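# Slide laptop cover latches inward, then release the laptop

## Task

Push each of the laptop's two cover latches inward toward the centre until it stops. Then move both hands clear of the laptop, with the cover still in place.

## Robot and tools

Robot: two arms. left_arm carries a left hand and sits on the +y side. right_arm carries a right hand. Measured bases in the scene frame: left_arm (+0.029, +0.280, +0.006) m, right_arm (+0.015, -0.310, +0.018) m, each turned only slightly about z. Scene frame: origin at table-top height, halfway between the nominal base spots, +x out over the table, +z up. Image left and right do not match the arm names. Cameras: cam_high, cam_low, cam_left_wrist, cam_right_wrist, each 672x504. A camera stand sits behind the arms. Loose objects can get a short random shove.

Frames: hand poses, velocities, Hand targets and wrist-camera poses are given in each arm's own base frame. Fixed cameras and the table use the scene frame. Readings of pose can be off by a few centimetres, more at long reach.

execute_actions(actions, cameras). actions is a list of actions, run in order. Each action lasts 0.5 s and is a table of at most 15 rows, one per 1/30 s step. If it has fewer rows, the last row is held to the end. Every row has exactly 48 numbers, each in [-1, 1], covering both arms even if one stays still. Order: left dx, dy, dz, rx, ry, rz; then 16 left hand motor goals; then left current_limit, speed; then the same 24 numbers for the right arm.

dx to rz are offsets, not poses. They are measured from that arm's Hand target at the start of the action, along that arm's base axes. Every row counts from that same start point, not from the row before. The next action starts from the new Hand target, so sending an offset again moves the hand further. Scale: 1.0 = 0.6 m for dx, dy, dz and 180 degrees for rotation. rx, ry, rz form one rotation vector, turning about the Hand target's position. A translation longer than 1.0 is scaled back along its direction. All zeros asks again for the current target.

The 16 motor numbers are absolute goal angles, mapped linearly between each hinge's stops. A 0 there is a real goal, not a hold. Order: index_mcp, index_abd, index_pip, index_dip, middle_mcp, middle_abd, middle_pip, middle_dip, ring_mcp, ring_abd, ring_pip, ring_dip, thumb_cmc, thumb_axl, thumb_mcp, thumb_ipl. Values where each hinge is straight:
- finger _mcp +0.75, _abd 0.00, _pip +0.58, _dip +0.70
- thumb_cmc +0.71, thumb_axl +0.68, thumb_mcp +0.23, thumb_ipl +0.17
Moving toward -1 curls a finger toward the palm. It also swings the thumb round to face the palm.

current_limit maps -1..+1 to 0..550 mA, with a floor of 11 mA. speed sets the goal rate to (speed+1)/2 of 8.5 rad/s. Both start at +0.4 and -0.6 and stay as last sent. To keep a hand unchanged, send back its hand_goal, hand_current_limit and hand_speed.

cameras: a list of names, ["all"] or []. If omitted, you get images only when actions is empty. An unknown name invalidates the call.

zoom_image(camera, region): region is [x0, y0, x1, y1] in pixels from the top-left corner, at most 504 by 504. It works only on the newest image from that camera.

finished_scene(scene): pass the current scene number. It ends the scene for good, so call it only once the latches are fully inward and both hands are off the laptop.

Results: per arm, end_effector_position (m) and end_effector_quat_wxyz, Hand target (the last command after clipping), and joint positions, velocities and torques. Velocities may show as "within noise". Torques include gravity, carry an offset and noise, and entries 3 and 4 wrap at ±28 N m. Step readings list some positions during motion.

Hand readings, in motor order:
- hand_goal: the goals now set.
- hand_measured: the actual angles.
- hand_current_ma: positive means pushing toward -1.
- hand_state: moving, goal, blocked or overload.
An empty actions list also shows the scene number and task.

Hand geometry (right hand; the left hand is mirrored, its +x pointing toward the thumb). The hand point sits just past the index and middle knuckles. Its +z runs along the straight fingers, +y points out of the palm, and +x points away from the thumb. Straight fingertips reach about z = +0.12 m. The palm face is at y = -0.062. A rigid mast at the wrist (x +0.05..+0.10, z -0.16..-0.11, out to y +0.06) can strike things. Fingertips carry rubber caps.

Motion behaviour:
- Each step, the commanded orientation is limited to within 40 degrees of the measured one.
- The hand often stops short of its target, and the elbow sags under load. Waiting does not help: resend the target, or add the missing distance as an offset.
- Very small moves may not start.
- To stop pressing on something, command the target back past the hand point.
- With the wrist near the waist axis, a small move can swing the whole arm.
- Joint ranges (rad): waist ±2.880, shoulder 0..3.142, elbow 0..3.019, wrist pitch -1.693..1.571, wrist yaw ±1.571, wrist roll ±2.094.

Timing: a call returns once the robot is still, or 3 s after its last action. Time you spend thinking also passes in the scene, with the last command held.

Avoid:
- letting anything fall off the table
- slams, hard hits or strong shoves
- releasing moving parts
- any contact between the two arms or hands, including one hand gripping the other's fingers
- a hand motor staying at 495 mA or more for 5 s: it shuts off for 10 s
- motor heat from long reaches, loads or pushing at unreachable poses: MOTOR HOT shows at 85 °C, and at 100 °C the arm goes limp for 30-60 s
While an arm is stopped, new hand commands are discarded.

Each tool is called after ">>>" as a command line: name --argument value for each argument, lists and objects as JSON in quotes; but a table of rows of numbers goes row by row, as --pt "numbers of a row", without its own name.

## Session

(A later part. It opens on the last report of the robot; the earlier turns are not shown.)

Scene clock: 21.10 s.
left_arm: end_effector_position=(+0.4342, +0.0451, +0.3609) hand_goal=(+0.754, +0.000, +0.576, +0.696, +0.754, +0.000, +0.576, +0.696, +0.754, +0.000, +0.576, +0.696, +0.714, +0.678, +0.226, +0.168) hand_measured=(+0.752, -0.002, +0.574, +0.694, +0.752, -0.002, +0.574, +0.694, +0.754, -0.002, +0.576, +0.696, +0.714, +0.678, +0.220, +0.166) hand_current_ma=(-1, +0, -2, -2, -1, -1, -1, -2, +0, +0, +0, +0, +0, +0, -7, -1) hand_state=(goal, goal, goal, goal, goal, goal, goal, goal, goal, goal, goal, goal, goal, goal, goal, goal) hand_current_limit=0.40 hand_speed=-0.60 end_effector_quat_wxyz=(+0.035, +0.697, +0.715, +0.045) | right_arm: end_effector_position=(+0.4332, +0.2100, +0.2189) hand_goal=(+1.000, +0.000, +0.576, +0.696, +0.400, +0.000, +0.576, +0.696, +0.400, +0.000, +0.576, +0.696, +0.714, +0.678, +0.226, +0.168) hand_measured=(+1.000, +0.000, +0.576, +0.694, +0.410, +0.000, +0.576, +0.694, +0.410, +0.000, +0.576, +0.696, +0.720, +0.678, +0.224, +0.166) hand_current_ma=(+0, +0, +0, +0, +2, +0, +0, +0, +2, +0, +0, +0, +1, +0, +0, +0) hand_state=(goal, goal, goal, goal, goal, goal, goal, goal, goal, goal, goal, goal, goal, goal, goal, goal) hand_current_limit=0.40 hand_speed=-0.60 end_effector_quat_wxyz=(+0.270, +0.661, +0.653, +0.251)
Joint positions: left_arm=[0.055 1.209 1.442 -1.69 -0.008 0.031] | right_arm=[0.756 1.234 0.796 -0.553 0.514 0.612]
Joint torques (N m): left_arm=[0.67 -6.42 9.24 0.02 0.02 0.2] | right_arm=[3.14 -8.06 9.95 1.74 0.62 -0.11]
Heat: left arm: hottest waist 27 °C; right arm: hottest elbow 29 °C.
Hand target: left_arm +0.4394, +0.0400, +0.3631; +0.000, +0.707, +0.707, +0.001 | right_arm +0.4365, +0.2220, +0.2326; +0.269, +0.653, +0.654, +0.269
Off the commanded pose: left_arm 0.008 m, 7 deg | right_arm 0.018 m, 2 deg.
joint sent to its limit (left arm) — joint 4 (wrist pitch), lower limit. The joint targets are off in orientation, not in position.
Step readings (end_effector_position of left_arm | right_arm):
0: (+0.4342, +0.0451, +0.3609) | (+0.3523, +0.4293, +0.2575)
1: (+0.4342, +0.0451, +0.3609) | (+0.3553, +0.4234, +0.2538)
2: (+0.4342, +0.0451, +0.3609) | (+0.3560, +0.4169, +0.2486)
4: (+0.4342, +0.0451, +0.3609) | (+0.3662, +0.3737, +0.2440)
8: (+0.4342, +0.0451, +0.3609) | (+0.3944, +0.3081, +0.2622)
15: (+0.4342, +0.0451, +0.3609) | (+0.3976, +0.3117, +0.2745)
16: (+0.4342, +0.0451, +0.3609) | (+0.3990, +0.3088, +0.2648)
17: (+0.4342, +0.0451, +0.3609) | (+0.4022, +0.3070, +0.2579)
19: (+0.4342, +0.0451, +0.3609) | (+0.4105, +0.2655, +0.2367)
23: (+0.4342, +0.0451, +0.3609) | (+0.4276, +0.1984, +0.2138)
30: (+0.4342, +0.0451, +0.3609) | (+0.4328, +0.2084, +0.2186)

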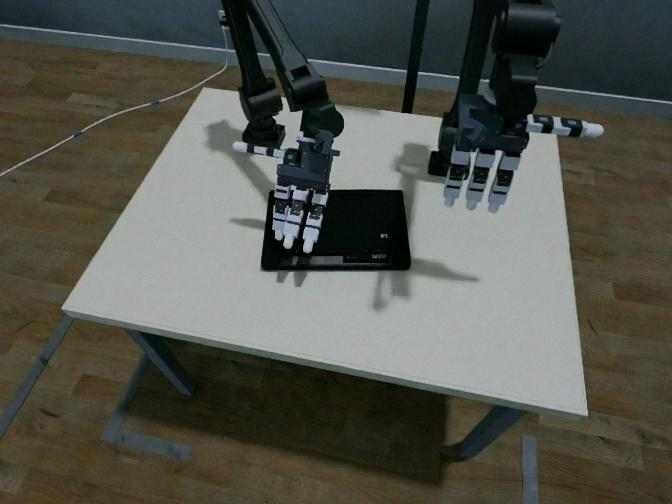

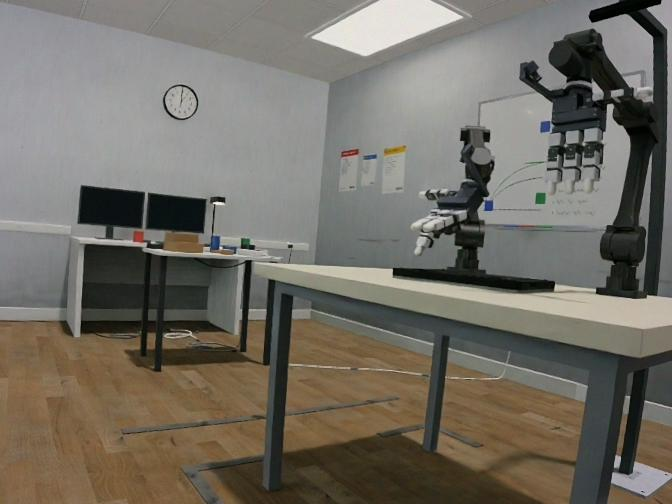

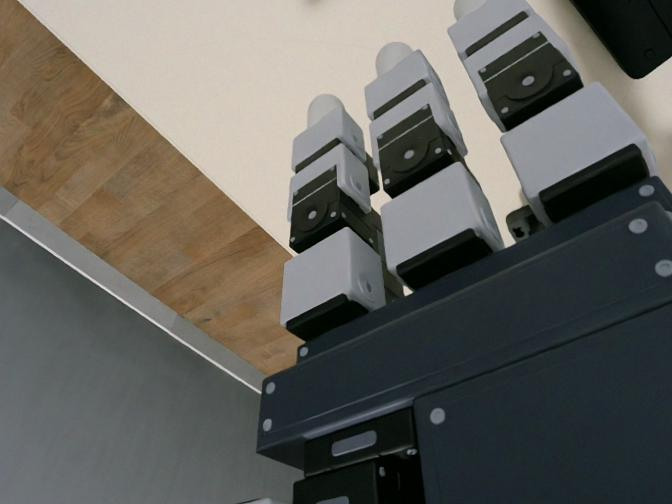

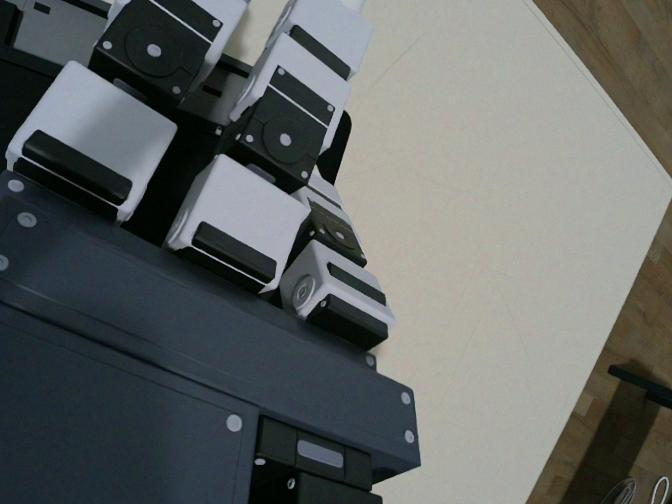

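>>> execute_actions --actions '[[[0,0.0,0.0,0,0,0,0.754,0,0.576,0.696,0.754,0,0.576,0.696,0.754,0,0.576,0.696,0.714,0.678,0.226,0.168,0.4,-0.6,0.005,-0.01,-0.055,0,0,0,1,0,0.576,0.696,0.4,0,0.576,0.696,0.4,0,0.576,0.696,0.714,0.678,0.226,0.168,0.4,-0.6]]]' --cameras '["cam_high","cam_low"]'

>>> zoom_image --camera "cam_high" --region '[250, 190, 350, 290]'

>>> zoom_image --camera "cam_low" --region '[380, 200, 560, 300]'

Scene clock: 22.20 s.
left_arm: end_effector_position=(+0.4342, +0.0451, +0.3609) hand_goal=(+0.754, +0.000, +0.576, +0.696, +0.754, +0.000, +0.576, +0.696, +0.754, +0.000, +0.576, +0.696, +0.714, +0.678, +0.226, +0.168) hand_measured=(+0.752, -0.002, +0.574, +0.694, +0.752, -0.002, +0.574, +0.694, +0.754, -0.002, +0.576, +0.696, +0.714, +0.678, +0.220, +0.166) hand_current_ma=(-1, +0, -2, -2, -1, -1, -1, -2, +0, +0, +0, +0, +0, +0, -7, -1) hand_state=(goal, goal, goal, goal, goal, goal, goal, goal, goal, goal, goal, goal, goal, goal, goal, goal) hand_current_limit=0.40 hand_speed=-0.60 end_effector_quat_wxyz=(+0.035, +0.697, +0.715, +0.045) | right_arm: end_effector_position=(+0.4354, +0.2152, +0.1987) hand_goal=(+1.000, +0.000, +0.576, +0.696, +0.400, +0.000, +0.576, +0.696, +0.400, +0.000, +0.576, +0.696, +0.714, +0.678, +0.226, +0.168) hand_measured=(+1.000, +0.000, +0.576, +0.694, +0.410, +0.000, +0.576, +0.694, +0.410, +0.000, +0.578, +0.696, +0.720, +0.678, +0.224, +0.166) hand_current_ma=(+0, +0, +0, +0, +2, +0, +0, +0, +2, +0, +0, +0, +1, +0, +0, +0) hand_state=(goal, goal, goal, goal, goal, goal, goal, goal, goal, goal, goal, goal, goal, goal, goal, goal) hand_current_limit=0.40 hand_speed=-0.60 end_effector_quat_wxyz=(+0.268, +0.655, +0.655, +0.266)
Joint positions: left_arm=[0.055 1.209 1.442 -1.69 -0.008 0.031] | right_arm=[0.756 1.265 0.75 -0.439 0.502 0.594]
Joint torques (N m): left_arm=[0.67 -6.42 9.24 0.03 0.02 0.2] | right_arm=[1.32 -7.88 8.75 1.83 0.56 -0.09]
Heat: left arm: hottest waist 27 °C; right arm: hottest elbow 29 °C.
Hand target: left_arm +0.4394, +0.0400, +0.3631; +0.000, +0.707, +0.707, +0.001 | right_arm +0.4396, +0.2160, +0.1997; +0.269, +0.654, +0.654, +0.269
Off the commanded pose: left_arm 0.008 m, 7 deg | right_arm 0.004 m, 0 deg.
joint sent to its limit (left arm) — joint 4 (wrist pitch), lower limit. The joint targets are off in orientation, not in position.
Step readings (end_effector_position of left_arm | right_arm):
0: (+0.4342, +0.0451, +0.3609) | (+0.4332, +0.2101, +0.2189)
1: (+0.4342, +0.0451, +0.3609) | (+0.4336, +0.2108, +0.2181)
2: (+0.4342, +0.0451, +0.3609) | (+0.4347, +0.2126, +0.2179)
4: (+0.4342, +0.0451, +0.3609) | (+0.4353, +0.2143, +0.2127)
8: (+0.4342, +0.0451, +0.3609) | (+0.4349, +0.2144, +0.2006)
15: (+0.4342, +0.0451, +0.3609) | (+0.4354, +0.2151, +0.1986)
Images, in order (width x height): cam_high 672x504, cam_low 672x504.

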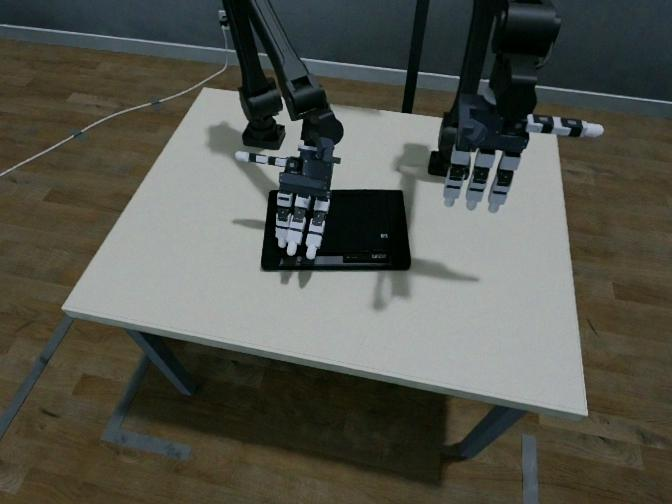

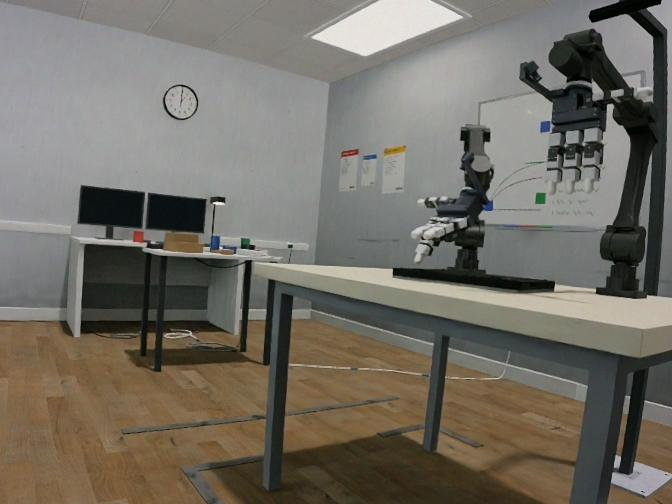

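Scaled by 5.040 from the camera's 672x504 image, which has a finer 960x720 frame.

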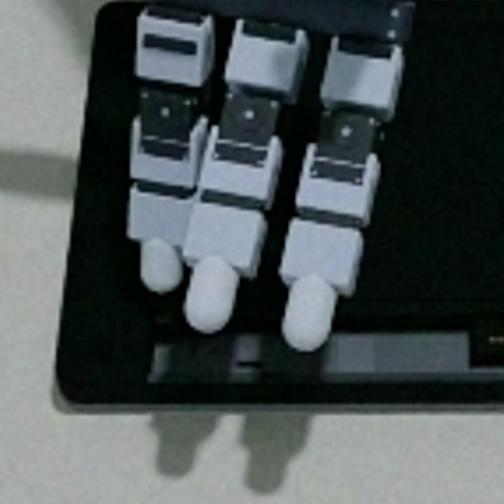

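Scaled by 2.800 from the camera's 672x504 image, which has a finer 960x720 frame.

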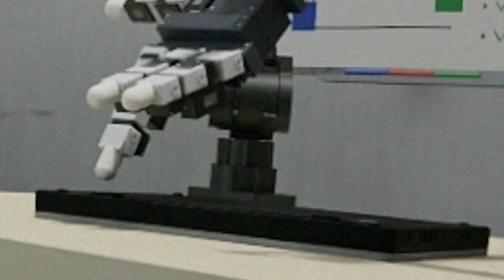

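>>> execute_actions --actions '[[[0,0.0,0.0,0,0,0,0.754,0,0.576,0.696,0.754,0,0.576,0.696,0.754,0,0.576,0.696,0.714,0.678,0.226,0.168,0.4,-0.6,0.022,-0.025,-0.018,0,0,0,1,0,0.576,0.696,0.4,0,0.576,0.696,0.4,0,0.576,0.696,0.714,0.678,0.226,0.168,0.4,-0.6]]]' --cameras '["cam_high","cam_low"]'

>>> zoom_image --camera "cam_high" --region '[250, 190, 350, 290]'

>>> zoom_image --camera "cam_low" --region '[380, 200, 560, 300]'

Scene clock: 23.70 s.
left_arm: end_effector_position=(+0.4342, +0.0451, +0.3609) hand_goal=(+0.754, +0.000, +0.576, +0.696, +0.754, +0.000, +0.576, +0.696, +0.754, +0.000, +0.576, +0.696, +0.714, +0.678, +0.226, +0.168) hand_measured=(+0.752, -0.002, +0.574, +0.694, +0.752, -0.002, +0.574, +0.694, +0.754, -0.002, +0.576, +0.696, +0.714, +0.678, +0.220, +0.166) hand_current_ma=(-1, +0, -2, -2, -1, -1, -1, -2, +0, +0, +0, +0, +0, +0, -7, -1) hand_state=(goal, goal, goal, goal, goal, goal, goal, goal, goal, goal, goal, goal, goal, goal, goal, goal) hand_current_limit=0.40 hand_speed=-0.60 end_effector_quat_wxyz=(+0.035, +0.697, +0.715, +0.045) | right_arm: end_effector_position=(+0.4489, +0.2008, +0.1920) hand_goal=(+1.000, +0.000, +0.576, +0.696, +0.400, +0.000, +0.576, +0.696, +0.400, +0.000, +0.576, +0.696, +0.714, +0.678, +0.226, +0.168) hand_measured=(+1.000, +0.000, +0.576, +0.694, +0.410, +0.000, +0.576, +0.694, +0.410, +0.000, +0.578, +0.696, +0.720, +0.678, +0.224, +0.166) hand_current_ma=(+0, +0, +0, +0, +2, +0, +0, +0, +2, +0, +0, +0, +1, +0, +0, +0) hand_state=(goal, goal, goal, goal, goal, goal, goal, goal, goal, goal, goal, goal, goal, goal, goal, goal) hand_current_limit=0.40 hand_speed=-0.60 end_effector_quat_wxyz=(+0.268, +0.655, +0.653, +0.270)
Joint positions: left_arm=[0.055 1.209 1.442 -1.69 -0.008 0.031] | right_arm=[0.699 1.275 0.73 -0.378 0.469 0.543]
Joint torques (N m): left_arm=[0.67 -6.42 9.22 0.02 0.02 0.2] | right_arm=[1.73 -7 8.49 1.87 0.46 -0.11]
Heat: left arm: hottest waist 27 °C; right arm: hottest elbow 29 °C.
Hand target: left_arm +0.4394, +0.0400, +0.3631; +0.000, +0.707, +0.707, +0.001 | right_arm +0.4527, +0.2011, +0.1888; +0.269, +0.653, +0.654, +0.269
Off the commanded pose: left_arm 0.008 m, 7 deg | right_arm 0.005 m, 0 deg.
joint sent to its limit (left arm) — joint 4 (wrist pitch), lower limit. The joint targets are off in orientation, not in position.
Step readings (end_effector_position of left_arm | right_arm):
0: (+0.4342, +0.0451, +0.3609) | (+0.4354, +0.2152, +0.1987)
1: (+0.4342, +0.0451, +0.3609) | (+0.4363, +0.2152, +0.1978)
2: (+0.4342, +0.0451, +0.3609) | (+0.4382, +0.2160, +0.1966)
4: (+0.4342, +0.0451, +0.3609) | (+0.4432, +0.2096, +0.1953)
8: (+0.4342, +0.0451, +0.3609) | (+0.4484, +0.1998, +0.1924)
15: (+0.4342, +0.0451, +0.3609) | (+0.4489, +0.2006, +0.1920)
Images, in order (width x height): cam_high 672x504, cam_low 672x504.

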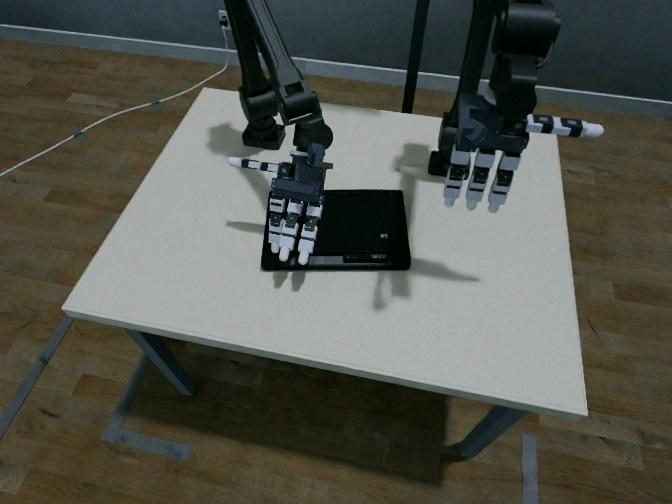

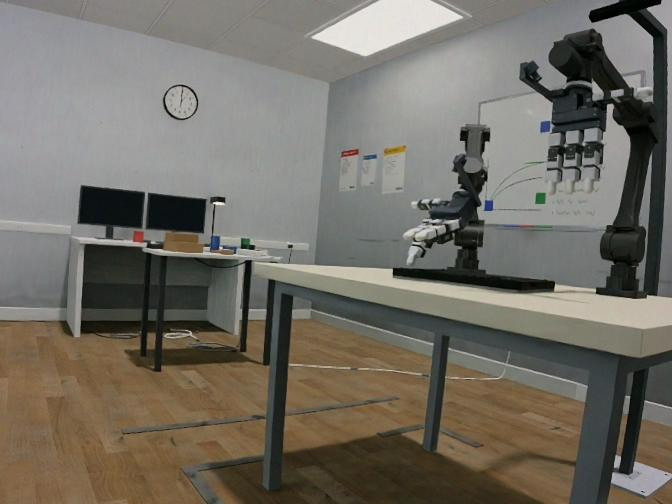

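Scaled by 5.040 from the camera's 672x504 image, which has a finer 960x720 frame.

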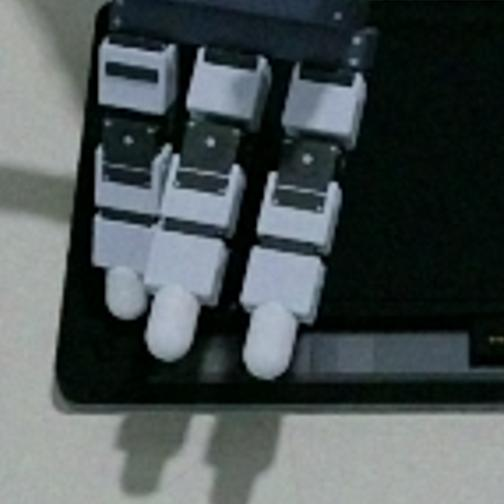

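Scaled by 2.800 from the camera's 672x504 image, which has a finer 960x720 frame.

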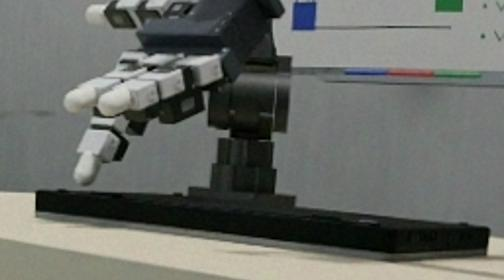

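>>> execute_actions --actions '[[[0,0.0,0.0,0,0,0,0.754,0,0.576,0.696,0.754,0,0.576,0.696,0.754,0,0.576,0.696,0.714,0.678,0.226,0.168,0.4,-0.6,-0.003,0,-0.015,0,0,0,1,0,0.576,0.696,0.4,0,0.576,0.696,0.4,0,0.576,0.696,0.714,0.678,0.226,0.168,0.4,-0.6]],[[0,0.0,0.0,0,0,0,0.754,0,0.576,0.696,0.754,0,0.576,0.696,0.754,0,0.576,0.696,0.714,0.678,0.226,0.168,0.4,-0.6,0,0,-0.005,0,0,0,1,0,0.576,0.696,0.4,0,0.576,0.696,0.4,0,0.576,0.696,0.714,0.678,0.226,0.168,0.4,-0.6]]]' --cameras '["cam_high","cam_low"]'

>>> zoom_image --camera "cam_high" --region '[250, 190, 350, 290]'

>>> zoom_image --camera "cam_low" --region '[380, 200, 560, 300]'

Scene clock: 25.33 s.
left_arm: end_effector_position=(+0.4342, +0.0451, +0.3609) hand_goal=(+0.754, +0.000, +0.576, +0.696, +0.754, +0.000, +0.576, +0.696, +0.754, +0.000, +0.576, +0.696, +0.714, +0.678, +0.226, +0.168) hand_measured=(+0.752, -0.002, +0.574, +0.694, +0.752, -0.002, +0.574, +0.694, +0.754, -0.002, +0.576, +0.696, +0.714, +0.678, +0.220, +0.166) hand_current_ma=(-1, +0, -2, -2, -1, -1, -1, -2, +0, +0, +0, +0, +0, +0, -7, -1) hand_state=(goal, goal, goal, goal, goal, goal, goal, goal, goal, goal, goal, goal, goal, goal, goal, goal) hand_current_limit=0.40 hand_speed=-0.60 end_effector_quat_wxyz=(+0.035, +0.697, +0.715, +0.045) | right_arm: end_effector_position=(+0.4485, +0.2002, +0.1849) hand_goal=(+1.000, +0.000, +0.576, +0.696, +0.400, +0.000, +0.576, +0.696, +0.400, +0.000, +0.576, +0.696, +0.714, +0.678, +0.226, +0.168) hand_measured=(+1.000, +0.002, +0.578, +0.696, +0.410, +0.000, +0.576, +0.694, +0.410, +0.000, +0.578, +0.696, +0.720, +0.678, +0.224, +0.166) hand_current_ma=(+0, +0, +0, +0, +2, +0, +0, +0, +2, +0, +0, +0, +1, +0, +0, +0) hand_state=(goal, goal, goal, goal, goal, goal, goal, goal, goal, goal, goal, goal, goal, goal, goal, goal) hand_current_limit=0.40 hand_speed=-0.60 end_effector_quat_wxyz=(+0.269, +0.655, +0.651, +0.273)
Joint positions: left_arm=[0.055 1.209 1.442 -1.69 -0.008 0.031] | right_arm=[0.699 1.286 0.713 -0.342 0.471 0.542]
Joint torques (N m): left_arm=[0.67 -6.42 9.24 0.02 0.02 0.2] | right_arm=[1.61 -7 8.05 1.95 0.48 -0.02]
Heat: left arm: hottest waist 27 °C; right arm: hottest elbow 29 °C.
Hand target: left_arm +0.4394, +0.0400, +0.3631; +0.000, +0.707, +0.707, +0.001 | right_arm +0.4509, +0.2010, +0.1768; +0.269, +0.654, +0.654, +0.269
Off the commanded pose: left_arm 0.008 m, 7 deg | right_arm 0.008 m, 1 deg.
joint sent to its limit (left arm) — joint 4 (wrist pitch), lower limit. The joint targets are off in orientation, not in position.
Step readings (end_effector_position of left_arm | right_arm):
0: (+0.4342, +0.0451, +0.3609) | (+0.4489, +0.2008, +0.1920)
1: (+0.4342, +0.0451, +0.3609) | (+0.4489, +0.2008, +0.1917)
2: (+0.4342, +0.0451, +0.3609) | (+0.4491, +0.2009, +0.1915)
4: (+0.4342, +0.0451, +0.3609) | (+0.4488, +0.2007, +0.1890)
8: (+0.4342, +0.0451, +0.3609) | (+0.4481, +0.1998, +0.1845)
15: (+0.4342, +0.0451, +0.3609) | (+0.4482, +0.1999, +0.1847)
16: (+0.4342, +0.0451, +0.3609) | (+0.4483, +0.2000, +0.1849)
17: (+0.4342, +0.0451, +0.3609) | (+0.4484, +0.2001, +0.1848)
19: (+0.4342, +0.0451, +0.3609) | (+0.4485, +0.2001, +0.1847)
23: (+0.4342, +0.0451, +0.3609) | (+0.4485, +0.2002, +0.1849)
30: (+0.4342, +0.0451, +0.3609) | (+0.4485, +0.2002, +0.1849)
Images, in order (width x height): cam_high 672x504, cam_low 672x504.

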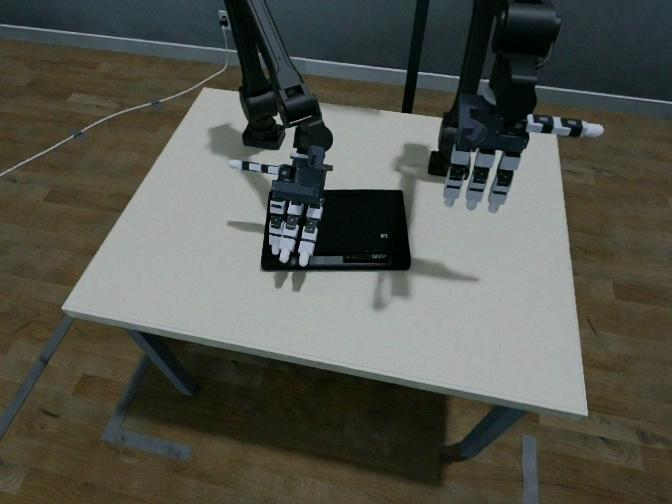

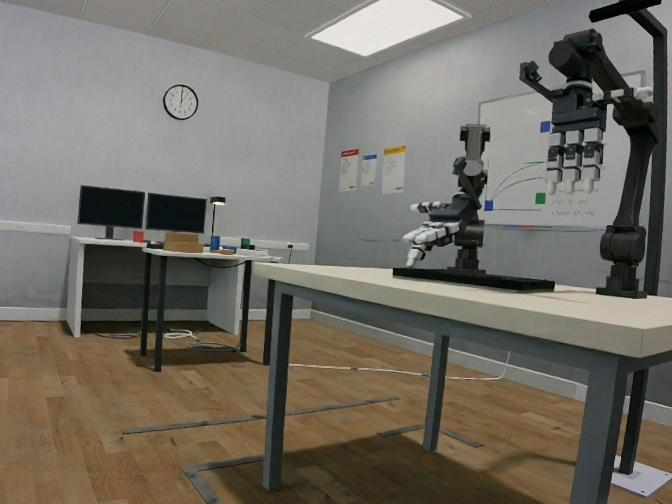

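Scaled by 5.040 from the camera's 672x504 image, which has a finer 960x720 frame.

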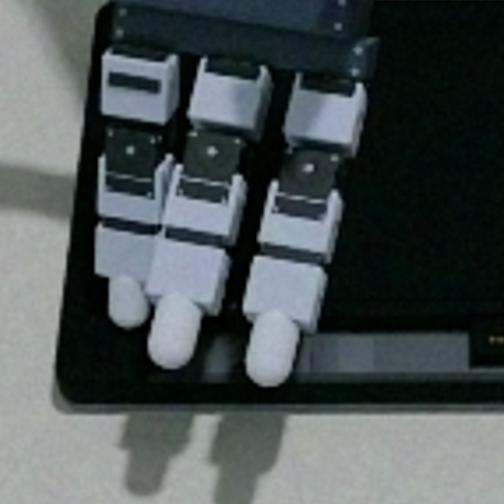

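Scaled by 2.800 from the camera's 672x504 image, which has a finer 960x720 frame.

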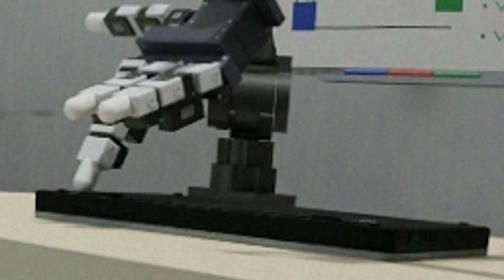

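>>> execute_actions --actions '[[[0,0.0,0.0,0,0,0,0.754,0,0.576,0.696,0.754,0,0.576,0.696,0.754,0,0.576,0.696,0.714,0.678,0.226,0.168,0.4,-0.6,-0.003,0.015,0.004,0,0,0,1,0,0.576,0.696,0.4,0,0.576,0.696,0.4,0,0.576,0.696,0.714,0.678,0.226,0.168,0.8,-0.6]],[[0,0.0,0.0,0,0,0,0.754,0,0.576,0.696,0.754,0,0.576,0.696,0.754,0,0.576,0.696,0.714,0.678,0.226,0.168,0.4,-0.6,-0.003,0.015,0,0,0,0,1,0,0.576,0.696,0.4,0,0.576,0.696,0.4,0,0.576,0.696,0.714,0.678,0.226,0.168,0.8,-0.6]]]' --cameras '["cam_high","cam_low"]'

>>> zoom_image --camera "cam_high" --region '[250, 190, 350, 290]'

>>> zoom_image --camera "cam_low" --region '[380, 200, 560, 300]'

Scene clock: 27.10 s.
left_arm: end_effector_position=(+0.4342, +0.0451, +0.3609) hand_goal=(+0.754, +0.000, +0.576, +0.696, +0.754, +0.000, +0.576, +0.696, +0.754, +0.000, +0.576, +0.696, +0.714, +0.678, +0.226, +0.168) hand_measured=(+0.752, -0.002, +0.574, +0.694, +0.752, -0.002, +0.574, +0.694, +0.754, -0.002, +0.576, +0.696, +0.714, +0.678, +0.220, +0.166) hand_current_ma=(-1, +0, -2, -2, -1, -1, -1, -2, +0, +0, +0, +0, +0, +0, -7, -1) hand_state=(goal, goal, goal, goal, goal, goal, goal, goal, goal, goal, goal, goal, goal, goal, goal, goal) hand_current_limit=0.40 hand_speed=-0.60 end_effector_quat_wxyz=(+0.035, +0.697, +0.715, +0.045) | right_arm: end_effector_position=(+0.4443, +0.2058, +0.1821) hand_goal=(+1.000, +0.000, +0.576, +0.696, +0.400, +0.000, +0.576, +0.696, +0.400, +0.000, +0.576, +0.696, +0.714, +0.678, +0.226, +0.168) hand_measured=(+0.990, +0.022, +0.570, +0.694, +0.410, +0.000, +0.576, +0.694, +0.410, +0.000, +0.578, +0.696, +0.720, +0.678, +0.224, +0.166) hand_current_ma=(-2, +6, +0, +0, +2, +0, +0, +0, +2, +0, +0, +0, +1, +0, +0, +0) hand_state=(goal, blocked, goal, goal, goal, goal, goal, goal, goal, goal, goal, goal, goal, goal, goal, goal) hand_current_limit=0.80 hand_speed=-0.60 end_effector_quat_wxyz=(+0.280, +0.652, +0.652, +0.267)
Joint positions: left_arm=[0.055 1.209 1.442 -1.69 -0.008 0.031] | right_arm=[0.725 1.301 0.713 -0.342 0.508 0.553]
Joint torques (N m): left_arm=[0.67 -6.42 9.24 0.02 0.02 0.2] | right_arm=[3.14 -6.65 10.11 0.87 0.14 0.27]
Heat: left arm: hottest waist 27 °C; right arm: hottest elbow 30 °C.
Hand target: left_arm +0.4394, +0.0400, +0.3631; +0.000, +0.707, +0.707, +0.001 | right_arm +0.4473, +0.2190, +0.1793; +0.269, +0.653, +0.654, +0.269
Off the commanded pose: left_arm 0.008 m, 7 deg | right_arm 0.014 m, 1 deg.
joint sent to its limit (left arm) — joint 4 (wrist pitch), lower limit. The joint targets are off in orientation, not in position.
Step readings (end_effector_position of left_arm | right_arm):
0: (+0.4342, +0.0451, +0.3609) | (+0.4485, +0.2002, +0.1849)
1: (+0.4342, +0.0451, +0.3609) | (+0.4485, +0.2000, +0.1851)
2: (+0.4342, +0.0451, +0.3609) | (+0.4483, +0.2000, +0.1849)
4: (+0.4342, +0.0451, +0.3609) | (+0.4481, +0.2001, +0.1841)
8: (+0.4342, +0.0451, +0.3609) | (+0.4477, +0.2010, +0.1842)
15: (+0.4342, +0.0451, +0.3609) | (+0.4477, +0.2010, +0.1842)
16: (+0.4342, +0.0451, +0.3609) | (+0.4475, +0.2009, +0.1843)
17: (+0.4342, +0.0451, +0.3609) | (+0.4469, +0.2014, +0.1838)
19: (+0.4342, +0.0451, +0.3609) | (+0.4453, +0.2041, +0.1825)
23: (+0.4342, +0.0451, +0.3609) | (+0.4444, +0.2060, +0.1820)
30: (+0.4342, +0.0451, +0.3609) | (+0.4443, +0.2058, +0.1821)
Images, in order (width x height): cam_high 672x504, cam_low 672x504.

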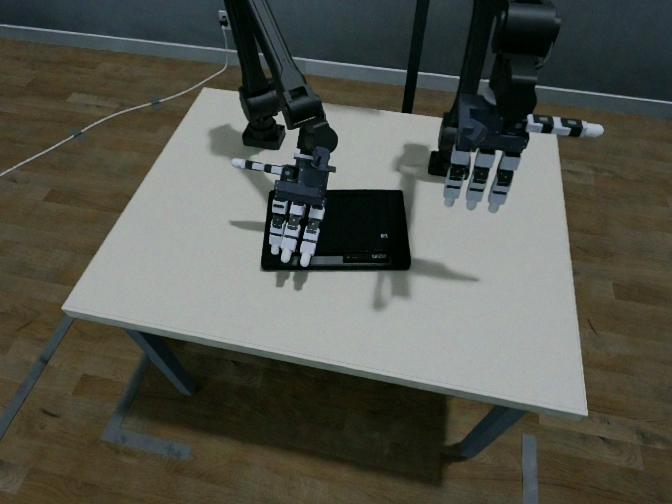

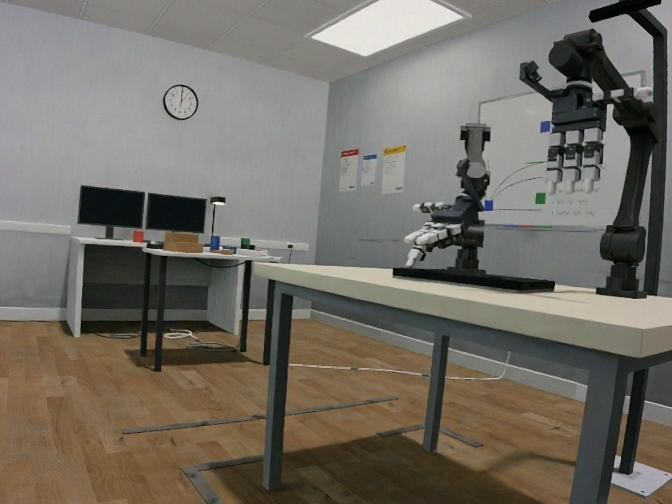

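Scaled by 5.040 from the camera's 672x504 image, which has a finer 960x720 frame.

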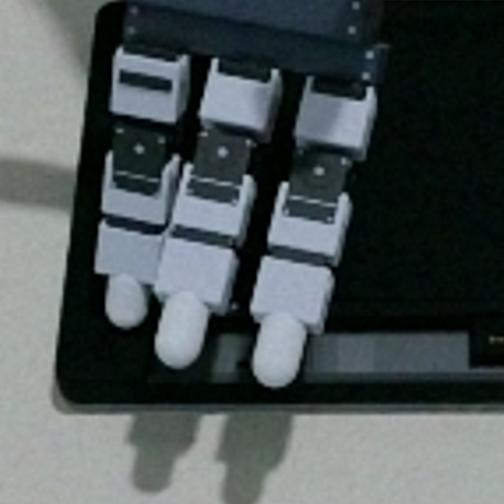

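Scaled by 2.800 from the camera's 672x504 image, which has a finer 960x720 frame.

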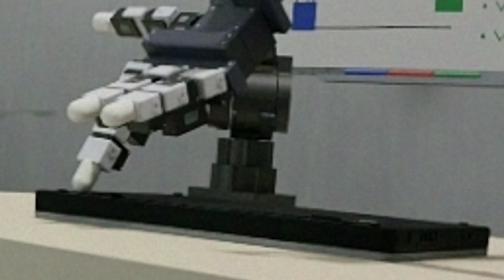

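>>> execute_actions --actions '[[[0,0.0,0.0,0,0,0,0.754,0,0.576,0.696,0.754,0,0.576,0.696,0.754,0,0.576,0.696,0.714,0.678,0.226,0.168,0.4,-0.6,-0.003,0.015,0.005,0,0,0,1,0,0.576,0.696,0.4,0,0.576,0.696,0.4,0,0.576,0.696,0.714,0.678,0.226,0.168,0.8,-0.6]]]' --cameras '["cam_high","cam_low"]'

>>> zoom_image --camera "cam_high" --region '[250, 190, 350, 290]'

>>> zoom_image --camera "cam_low" --region '[380, 200, 560, 300]'

Scene clock: 28.03 s.
left_arm: end_effector_position=(+0.4342, +0.0451, +0.3609) hand_goal=(+0.754, +0.000, +0.576, +0.696, +0.754, +0.000, +0.576, +0.696, +0.754, +0.000, +0.576, +0.696, +0.714, +0.678, +0.226, +0.168) hand_measured=(+0.752, -0.002, +0.574, +0.694, +0.752, -0.002, +0.574, +0.694, +0.754, -0.002, +0.576, +0.696, +0.714, +0.678, +0.220, +0.166) hand_current_ma=(-1, +0, -2, -2, -1, -1, -1, -2, +0, +0, +0, +0, +0, +0, -7, -1) hand_state=(goal, goal, goal, goal, goal, goal, goal, goal, goal, goal, goal, goal, goal, goal, goal, goal) hand_current_limit=0.40 hand_speed=-0.60 end_effector_quat_wxyz=(+0.035, +0.697, +0.715, +0.045) | right_arm: end_effector_position=(+0.4411, +0.2102, +0.1798) hand_goal=(+1.000, +0.000, +0.576, +0.696, +0.400, +0.000, +0.576, +0.696, +0.400, +0.000, +0.576, +0.696, +0.714, +0.678, +0.226, +0.168) hand_measured=(+0.978, +0.030, +0.562, +0.690, +0.410, +0.000, +0.576, +0.694, +0.410, +0.000, +0.578, +0.696, +0.720, +0.678, +0.224, +0.166) hand_current_ma=(-10, +11, -3, -1, +2, +0, +0, +0, +2, +0, +0, +0, +1, +0, +0, +0) hand_state=(blocked, blocked, goal, goal, goal, goal, goal, goal, goal, goal, goal, goal, goal, goal, goal, goal) hand_current_limit=0.80 hand_speed=-0.60 end_effector_quat_wxyz=(+0.282, +0.653, +0.653, +0.261)
Joint positions: left_arm=[0.055 1.209 1.442 -1.69 -0.008 0.031] | right_arm=[0.743 1.31 0.72 -0.359 0.523 0.571]
Joint torques (N m): left_arm=[0.67 -6.48 9.24 0.02 0.02 0.2] | right_arm=[3.49 -6.18 10.85 0.54 -0.04 0.24]
Heat: left arm: hottest waist 27 °C; right arm: hottest elbow 30 °C.
Hand target: left_arm +0.4394, +0.0400, +0.3631; +0.000, +0.707, +0.707, +0.001 | right_arm +0.4455, +0.2281, +0.1822; +0.269, +0.653, +0.654, +0.269
Off the commanded pose: left_arm 0.008 m, 7 deg | right_arm 0.018 m, 2 deg.
joint sent to its limit (left arm) — joint 4 (wrist pitch), lower limit. The joint targets are off in orientation, not in position.
Step readings (end_effector_position of left_arm | right_arm):
0: (+0.4342, +0.0451, +0.3609) | (+0.4443, +0.2058, +0.1821)
1: (+0.4342, +0.0451, +0.3609) | (+0.4441, +0.2057, +0.1823)
2: (+0.4342, +0.0451, +0.3609) | (+0.4435, +0.2061, +0.1821)
4: (+0.4342, +0.0451, +0.3609) | (+0.4420, +0.2090, +0.1807)
8: (+0.4342, +0.0451, +0.3609) | (+0.4412, +0.2105, +0.1800)
15: (+0.4342, +0.0451, +0.3609) | (+0.4411, +0.2102, +0.1799)
Images, in order (width x height): cam_high 672x504, cam_low 672x504.

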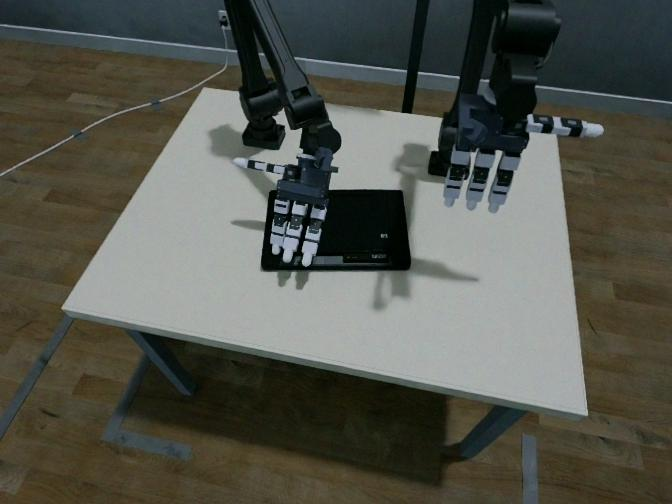

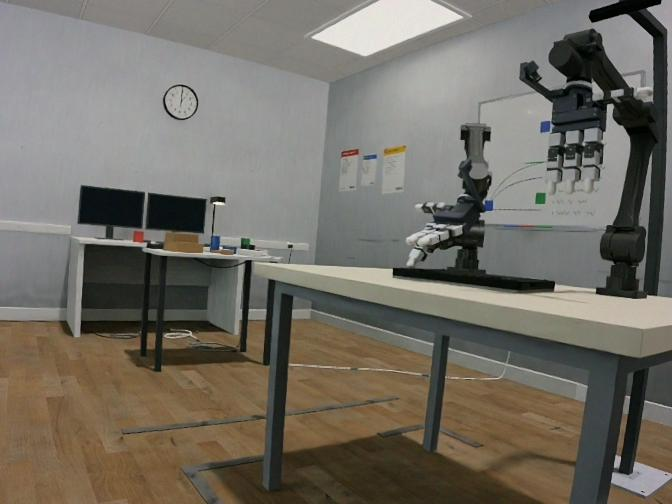

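Scaled by 5.040 from the camera's 672x504 image, which has a finer 960x720 frame.

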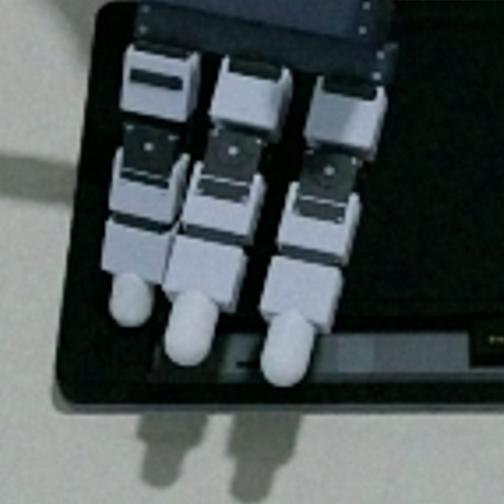

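Scaled by 2.800 from the camera's 672x504 image, which has a finer 960x720 frame.

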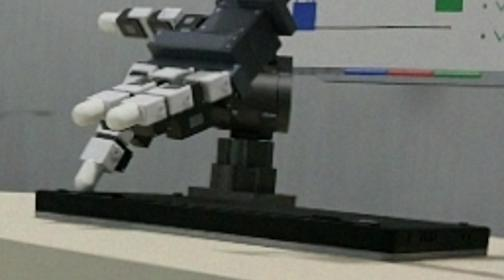

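>>> execute_actions --actions '[[[0,0.0,0.0,0,0,0,0.754,0,0.576,0.696,0.754,0,0.576,0.696,0.754,0,0.576,0.696,0.714,0.678,0.226,0.168,0.4,-0.6,-0.003,0.02,0.008,0,0,0,1,0,0.576,0.696,0.4,0,0.576,0.696,0.4,0,0.576,0.696,0.714,0.678,0.226,0.168,0.8,-0.6]]]' --cameras '["cam_high","cam_low"]'

>>> zoom_image --camera "cam_high" --region '[250, 190, 350, 290]'

>>> zoom_image --camera "cam_low" --region '[390, 230, 450, 290]'

Scene clock: 29.33 s.
left_arm: end_effector_position=(+0.4342, +0.0451, +0.3609) hand_goal=(+0.754, +0.000, +0.576, +0.696, +0.754, +0.000, +0.576, +0.696, +0.754, +0.000, +0.576, +0.696, +0.714, +0.678, +0.226, +0.168) hand_measured=(+0.752, -0.002, +0.574, +0.694, +0.752, -0.002, +0.574, +0.694, +0.754, -0.002, +0.576, +0.696, +0.714, +0.678, +0.220, +0.166) hand_current_ma=(-1, +0, -2, -2, -1, -1, -1, -2, +0, +0, +0, +0, +0, +0, -7, -1) hand_state=(goal, goal, goal, goal, goal, goal, goal, goal, goal, goal, goal, goal, goal, goal, goal, goal) hand_current_limit=0.40 hand_speed=-0.60 end_effector_quat_wxyz=(+0.035, +0.697, +0.715, +0.045) | right_arm: end_effector_position=(+0.4391, +0.2197, +0.1813) hand_goal=(+1.000, +0.000, +0.576, +0.696, +0.400, +0.000, +0.576, +0.696, +0.400, +0.000, +0.576, +0.696, +0.714, +0.678, +0.226, +0.168) hand_measured=(+0.976, +0.042, +0.562, +0.690, +0.410, +0.000, +0.576, +0.694, +0.410, +0.000, +0.578, +0.696, +0.720, +0.678, +0.224, +0.166) hand_current_ma=(-10, +21, -3, -1, +2, +0, +0, +0, +2, +0, +0, +0, +1, +0, +0, +0) hand_state=(blocked, blocked, goal, goal, goal, goal, goal, goal, goal, goal, goal, goal, goal, goal, goal, goal) hand_current_limit=0.80 hand_speed=-0.60 end_effector_quat_wxyz=(+0.284, +0.653, +0.654, +0.256)
Joint positions: left_arm=[0.055 1.209 1.442 -1.69 -0.008 0.031] | right_arm=[0.768 1.324 0.743 -0.39 0.541 0.595]
Joint torques (N m): left_arm=[0.62 -6.42 9.24 0.03 0.02 0.2] | right_arm=[4.01 -7.24 11.15 0.91 -0.07 0.24]
Heat: left arm: hottest waist 27 °C; right arm: hottest elbow 30 °C.
Hand target: left_arm +0.4394, +0.0400, +0.3631; +0.000, +0.707, +0.707, +0.001 | right_arm +0.4438, +0.2400, +0.1871; +0.269, +0.654, +0.654, +0.269
Off the commanded pose: left_arm 0.008 m, 7 deg | right_arm 0.022 m, 2 deg.
joint sent to its limit (left arm) — joint 4 (wrist pitch), lower limit. The joint targets are off in orientation, not in position.
Step readings (end_effector_position of left_arm | right_arm):
0: (+0.4342, +0.0451, +0.3609) | (+0.4411, +0.2102, +0.1798)
1: (+0.4342, +0.0451, +0.3609) | (+0.4410, +0.2102, +0.1806)
2: (+0.4342, +0.0451, +0.3609) | (+0.4406, +0.2113, +0.1807)
4: (+0.4342, +0.0451, +0.3609) | (+0.4392, +0.2171, +0.1808)
8: (+0.4342, +0.0451, +0.3609) | (+0.4392, +0.2201, +0.1814)
15: (+0.4342, +0.0451, +0.3609) | (+0.4391, +0.2197, +0.1813)
Images, in order (width x height): cam_high 672x504, cam_low 672x504.

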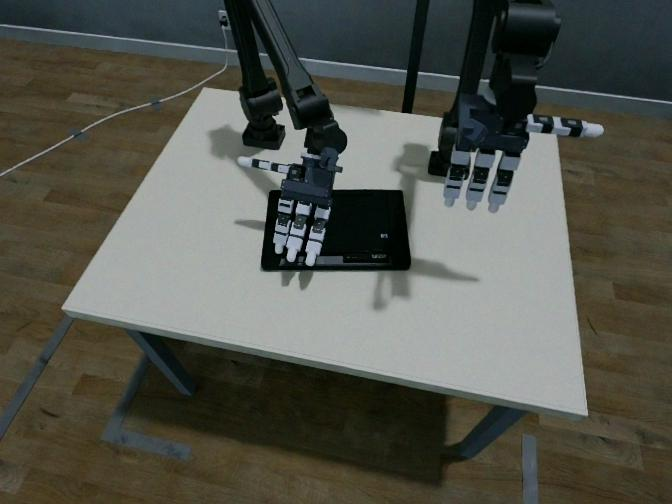

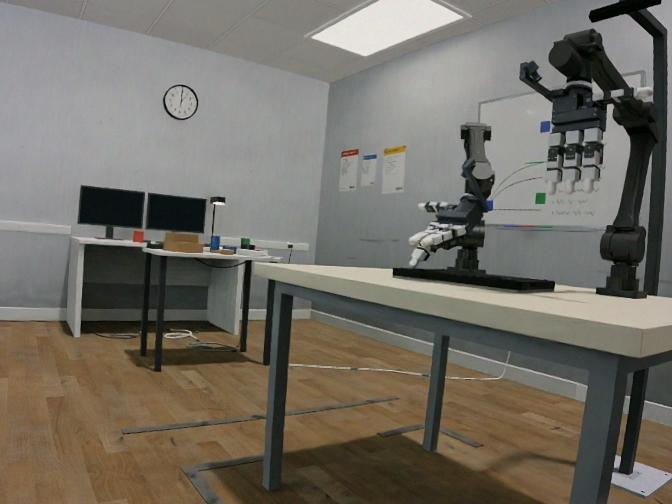

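Scaled by 5.040 from the camera's 672x504 image, which has a finer 960x720 frame.

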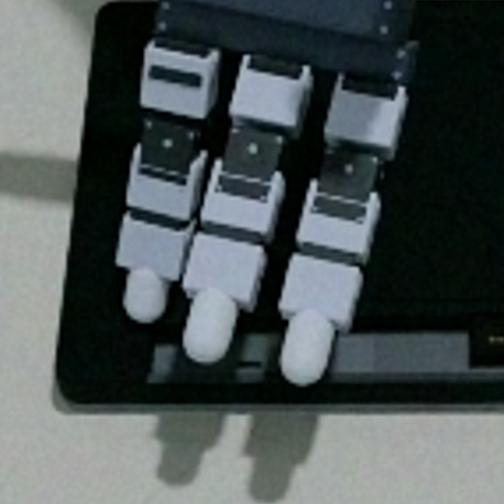

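Scaled by 8.400 from the camera's 672x504 image, which has a finer 960x720 frame.

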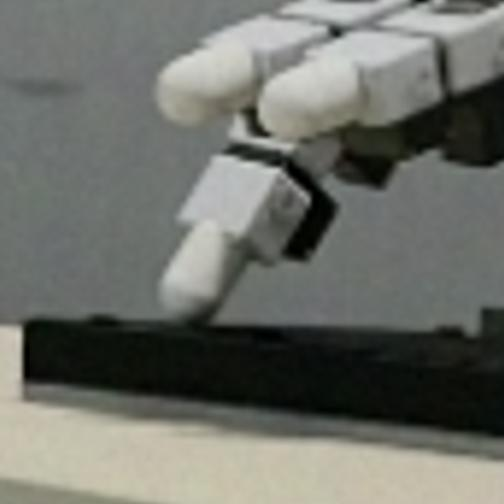

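>>> execute_actions --actions '[[[0,0.0,0.0,0,0,0,0.754,0,0.576,0.696,0.754,0,0.576,0.696,0.754,0,0.576,0.696,0.714,0.678,0.226,0.168,0.4,-0.6,0,0.02,0.004,0,0,0,1,0,0.576,0.696,0.4,0,0.576,0.696,0.4,0,0.576,0.696,0.714,0.678,0.226,0.168,0.8,-0.6]]]' --cameras '["cam_high","cam_low","cam_right_wrist"]'

>>> zoom_image --camera "cam_high" --region '[250, 190, 350, 290]'

>>> zoom_image --camera "cam_low" --region '[390, 230, 450, 290]'

Scene clock: 30.30 s.
left_arm: end_effector_position=(+0.4342, +0.0451, +0.3609) hand_goal=(+0.754, +0.000, +0.576, +0.696, +0.754, +0.000, +0.576, +0.696, +0.754, +0.000, +0.576, +0.696, +0.714, +0.678, +0.226, +0.168) hand_measured=(+0.752, -0.002, +0.574, +0.694, +0.752, -0.002, +0.574, +0.694, +0.754, -0.002, +0.576, +0.696, +0.714, +0.678, +0.220, +0.166) hand_current_ma=(-1, +0, -2, -2, -1, -1, -1, -2, +0, +0, +0, +0, +0, +0, -7, -1) hand_state=(goal, goal, goal, goal, goal, goal, goal, goal, goal, goal, goal, goal, goal, goal, goal, goal) hand_current_limit=0.40 hand_speed=-0.60 end_effector_quat_wxyz=(+0.035, +0.697, +0.715, +0.045) | right_arm: end_effector_position=(+0.4384, +0.2368, +0.1838) hand_goal=(+1.000, +0.000, +0.576, +0.696, +0.400, +0.000, +0.576, +0.696, +0.400, +0.000, +0.576, +0.696, +0.714, +0.678, +0.226, +0.168) hand_measured=(+0.978, +0.034, +0.562, +0.690, +0.410, +0.000, +0.576, +0.694, +0.410, +0.000, +0.578, +0.696, +0.720, +0.678, +0.224, +0.166) hand_current_ma=(-8, +15, -3, -1, +2, +0, +0, +0, +2, +0, +0, +0, +1, +0, +0, +0) hand_state=(blocked, blocked, goal, goal, goal, goal, goal, goal, goal, goal, goal, goal, goal, goal, goal, goal) hand_current_limit=0.80 hand_speed=-0.60 end_effector_quat_wxyz=(+0.278, +0.652, +0.656, +0.260)
Joint positions: left_arm=[0.055 1.209 1.442 -1.69 -0.008 0.031] | right_arm=[0.798 1.346 0.774 -0.407 0.546 0.622]
Joint torques (N m): left_arm=[0.62 -6.42 9.24 0.02 0.02 0.2] | right_arm=[3.02 -7.36 10.88 0.72 0.28 0.21]
Heat: left arm: hottest waist 27 °C; right arm: hottest elbow 30 °C.
Hand target: left_arm +0.4394, +0.0400, +0.3631; +0.000, +0.707, +0.707, +0.001 | right_arm +0.4437, +0.2520, +0.1895; +0.269, +0.653, +0.654, +0.269
Off the commanded pose: left_arm 0.008 m, 7 deg | right_arm 0.017 m, 1 deg.
joint sent to its limit (left arm) — joint 4 (wrist pitch), lower limit. The joint targets are off in orientation, not in position.
Step readings (end_effector_position of left_arm | right_arm):
0: (+0.4342, +0.0451, +0.3609) | (+0.4391, +0.2197, +0.1813)
1: (+0.4342, +0.0451, +0.3609) | (+0.4390, +0.2199, +0.1819)
2: (+0.4342, +0.0451, +0.3609) | (+0.4389, +0.2210, +0.1820)
4: (+0.4342, +0.0451, +0.3609) | (+0.4391, +0.2266, +0.1830)
8: (+0.4342, +0.0451, +0.3609) | (+0.4386, +0.2365, +0.1838)
15: (+0.4342, +0.0451, +0.3609) | (+0.4384, +0.2368, +0.1838)
Images, in order (width x height): cam_high 672x504, cam_low 672x504, cam_right_wrist 672x504.

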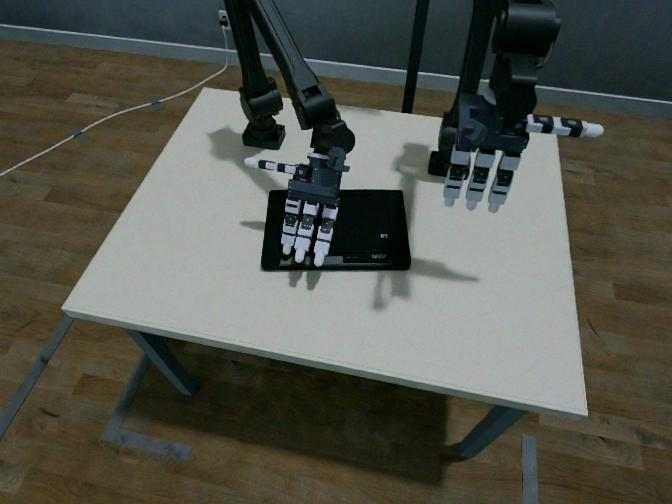

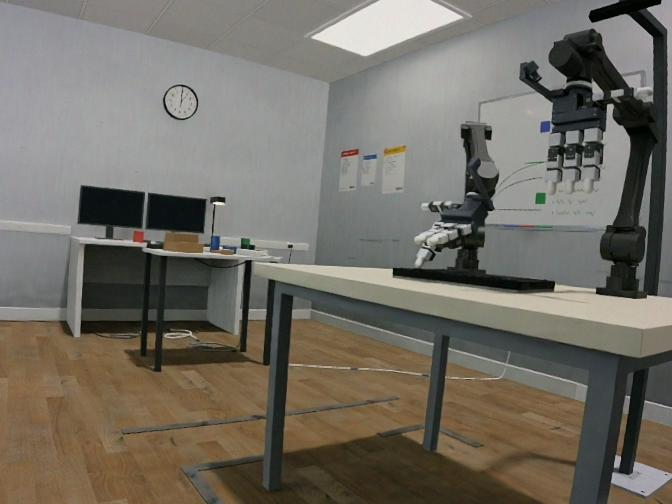

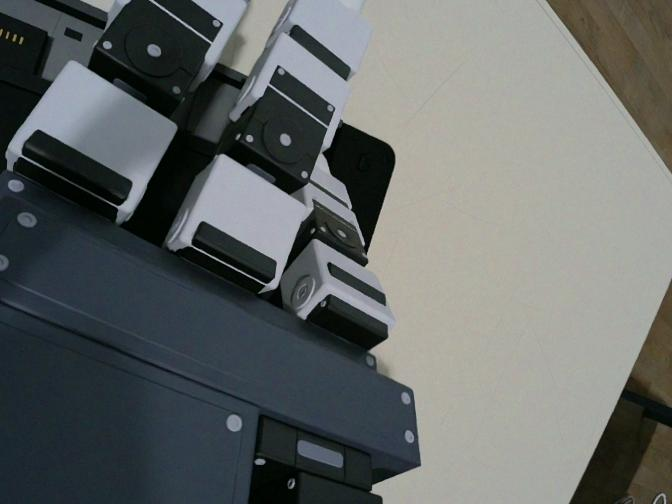

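Scaled by 5.040 from the camera's 672x504 image, which has a finer 960x720 frame.

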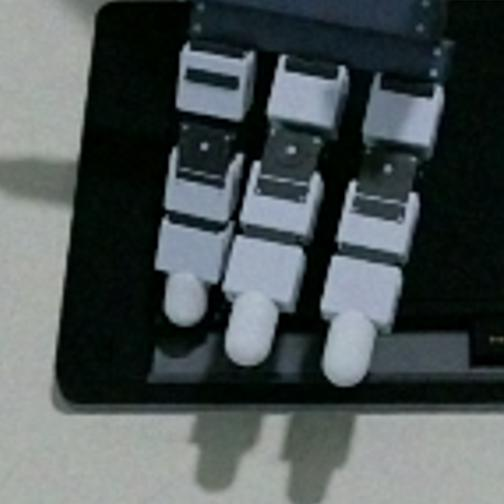

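Scaled by 8.400 from the camera's 672x504 image, which has a finer 960x720 frame.

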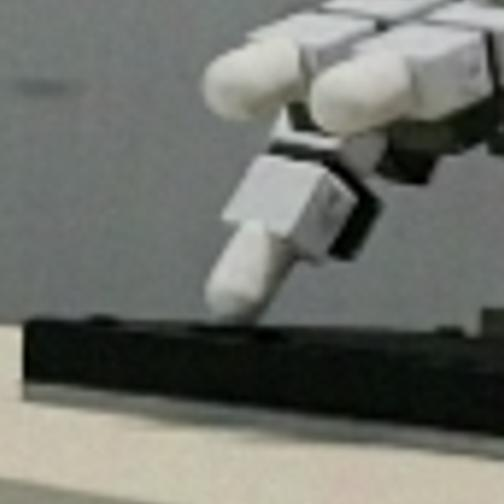

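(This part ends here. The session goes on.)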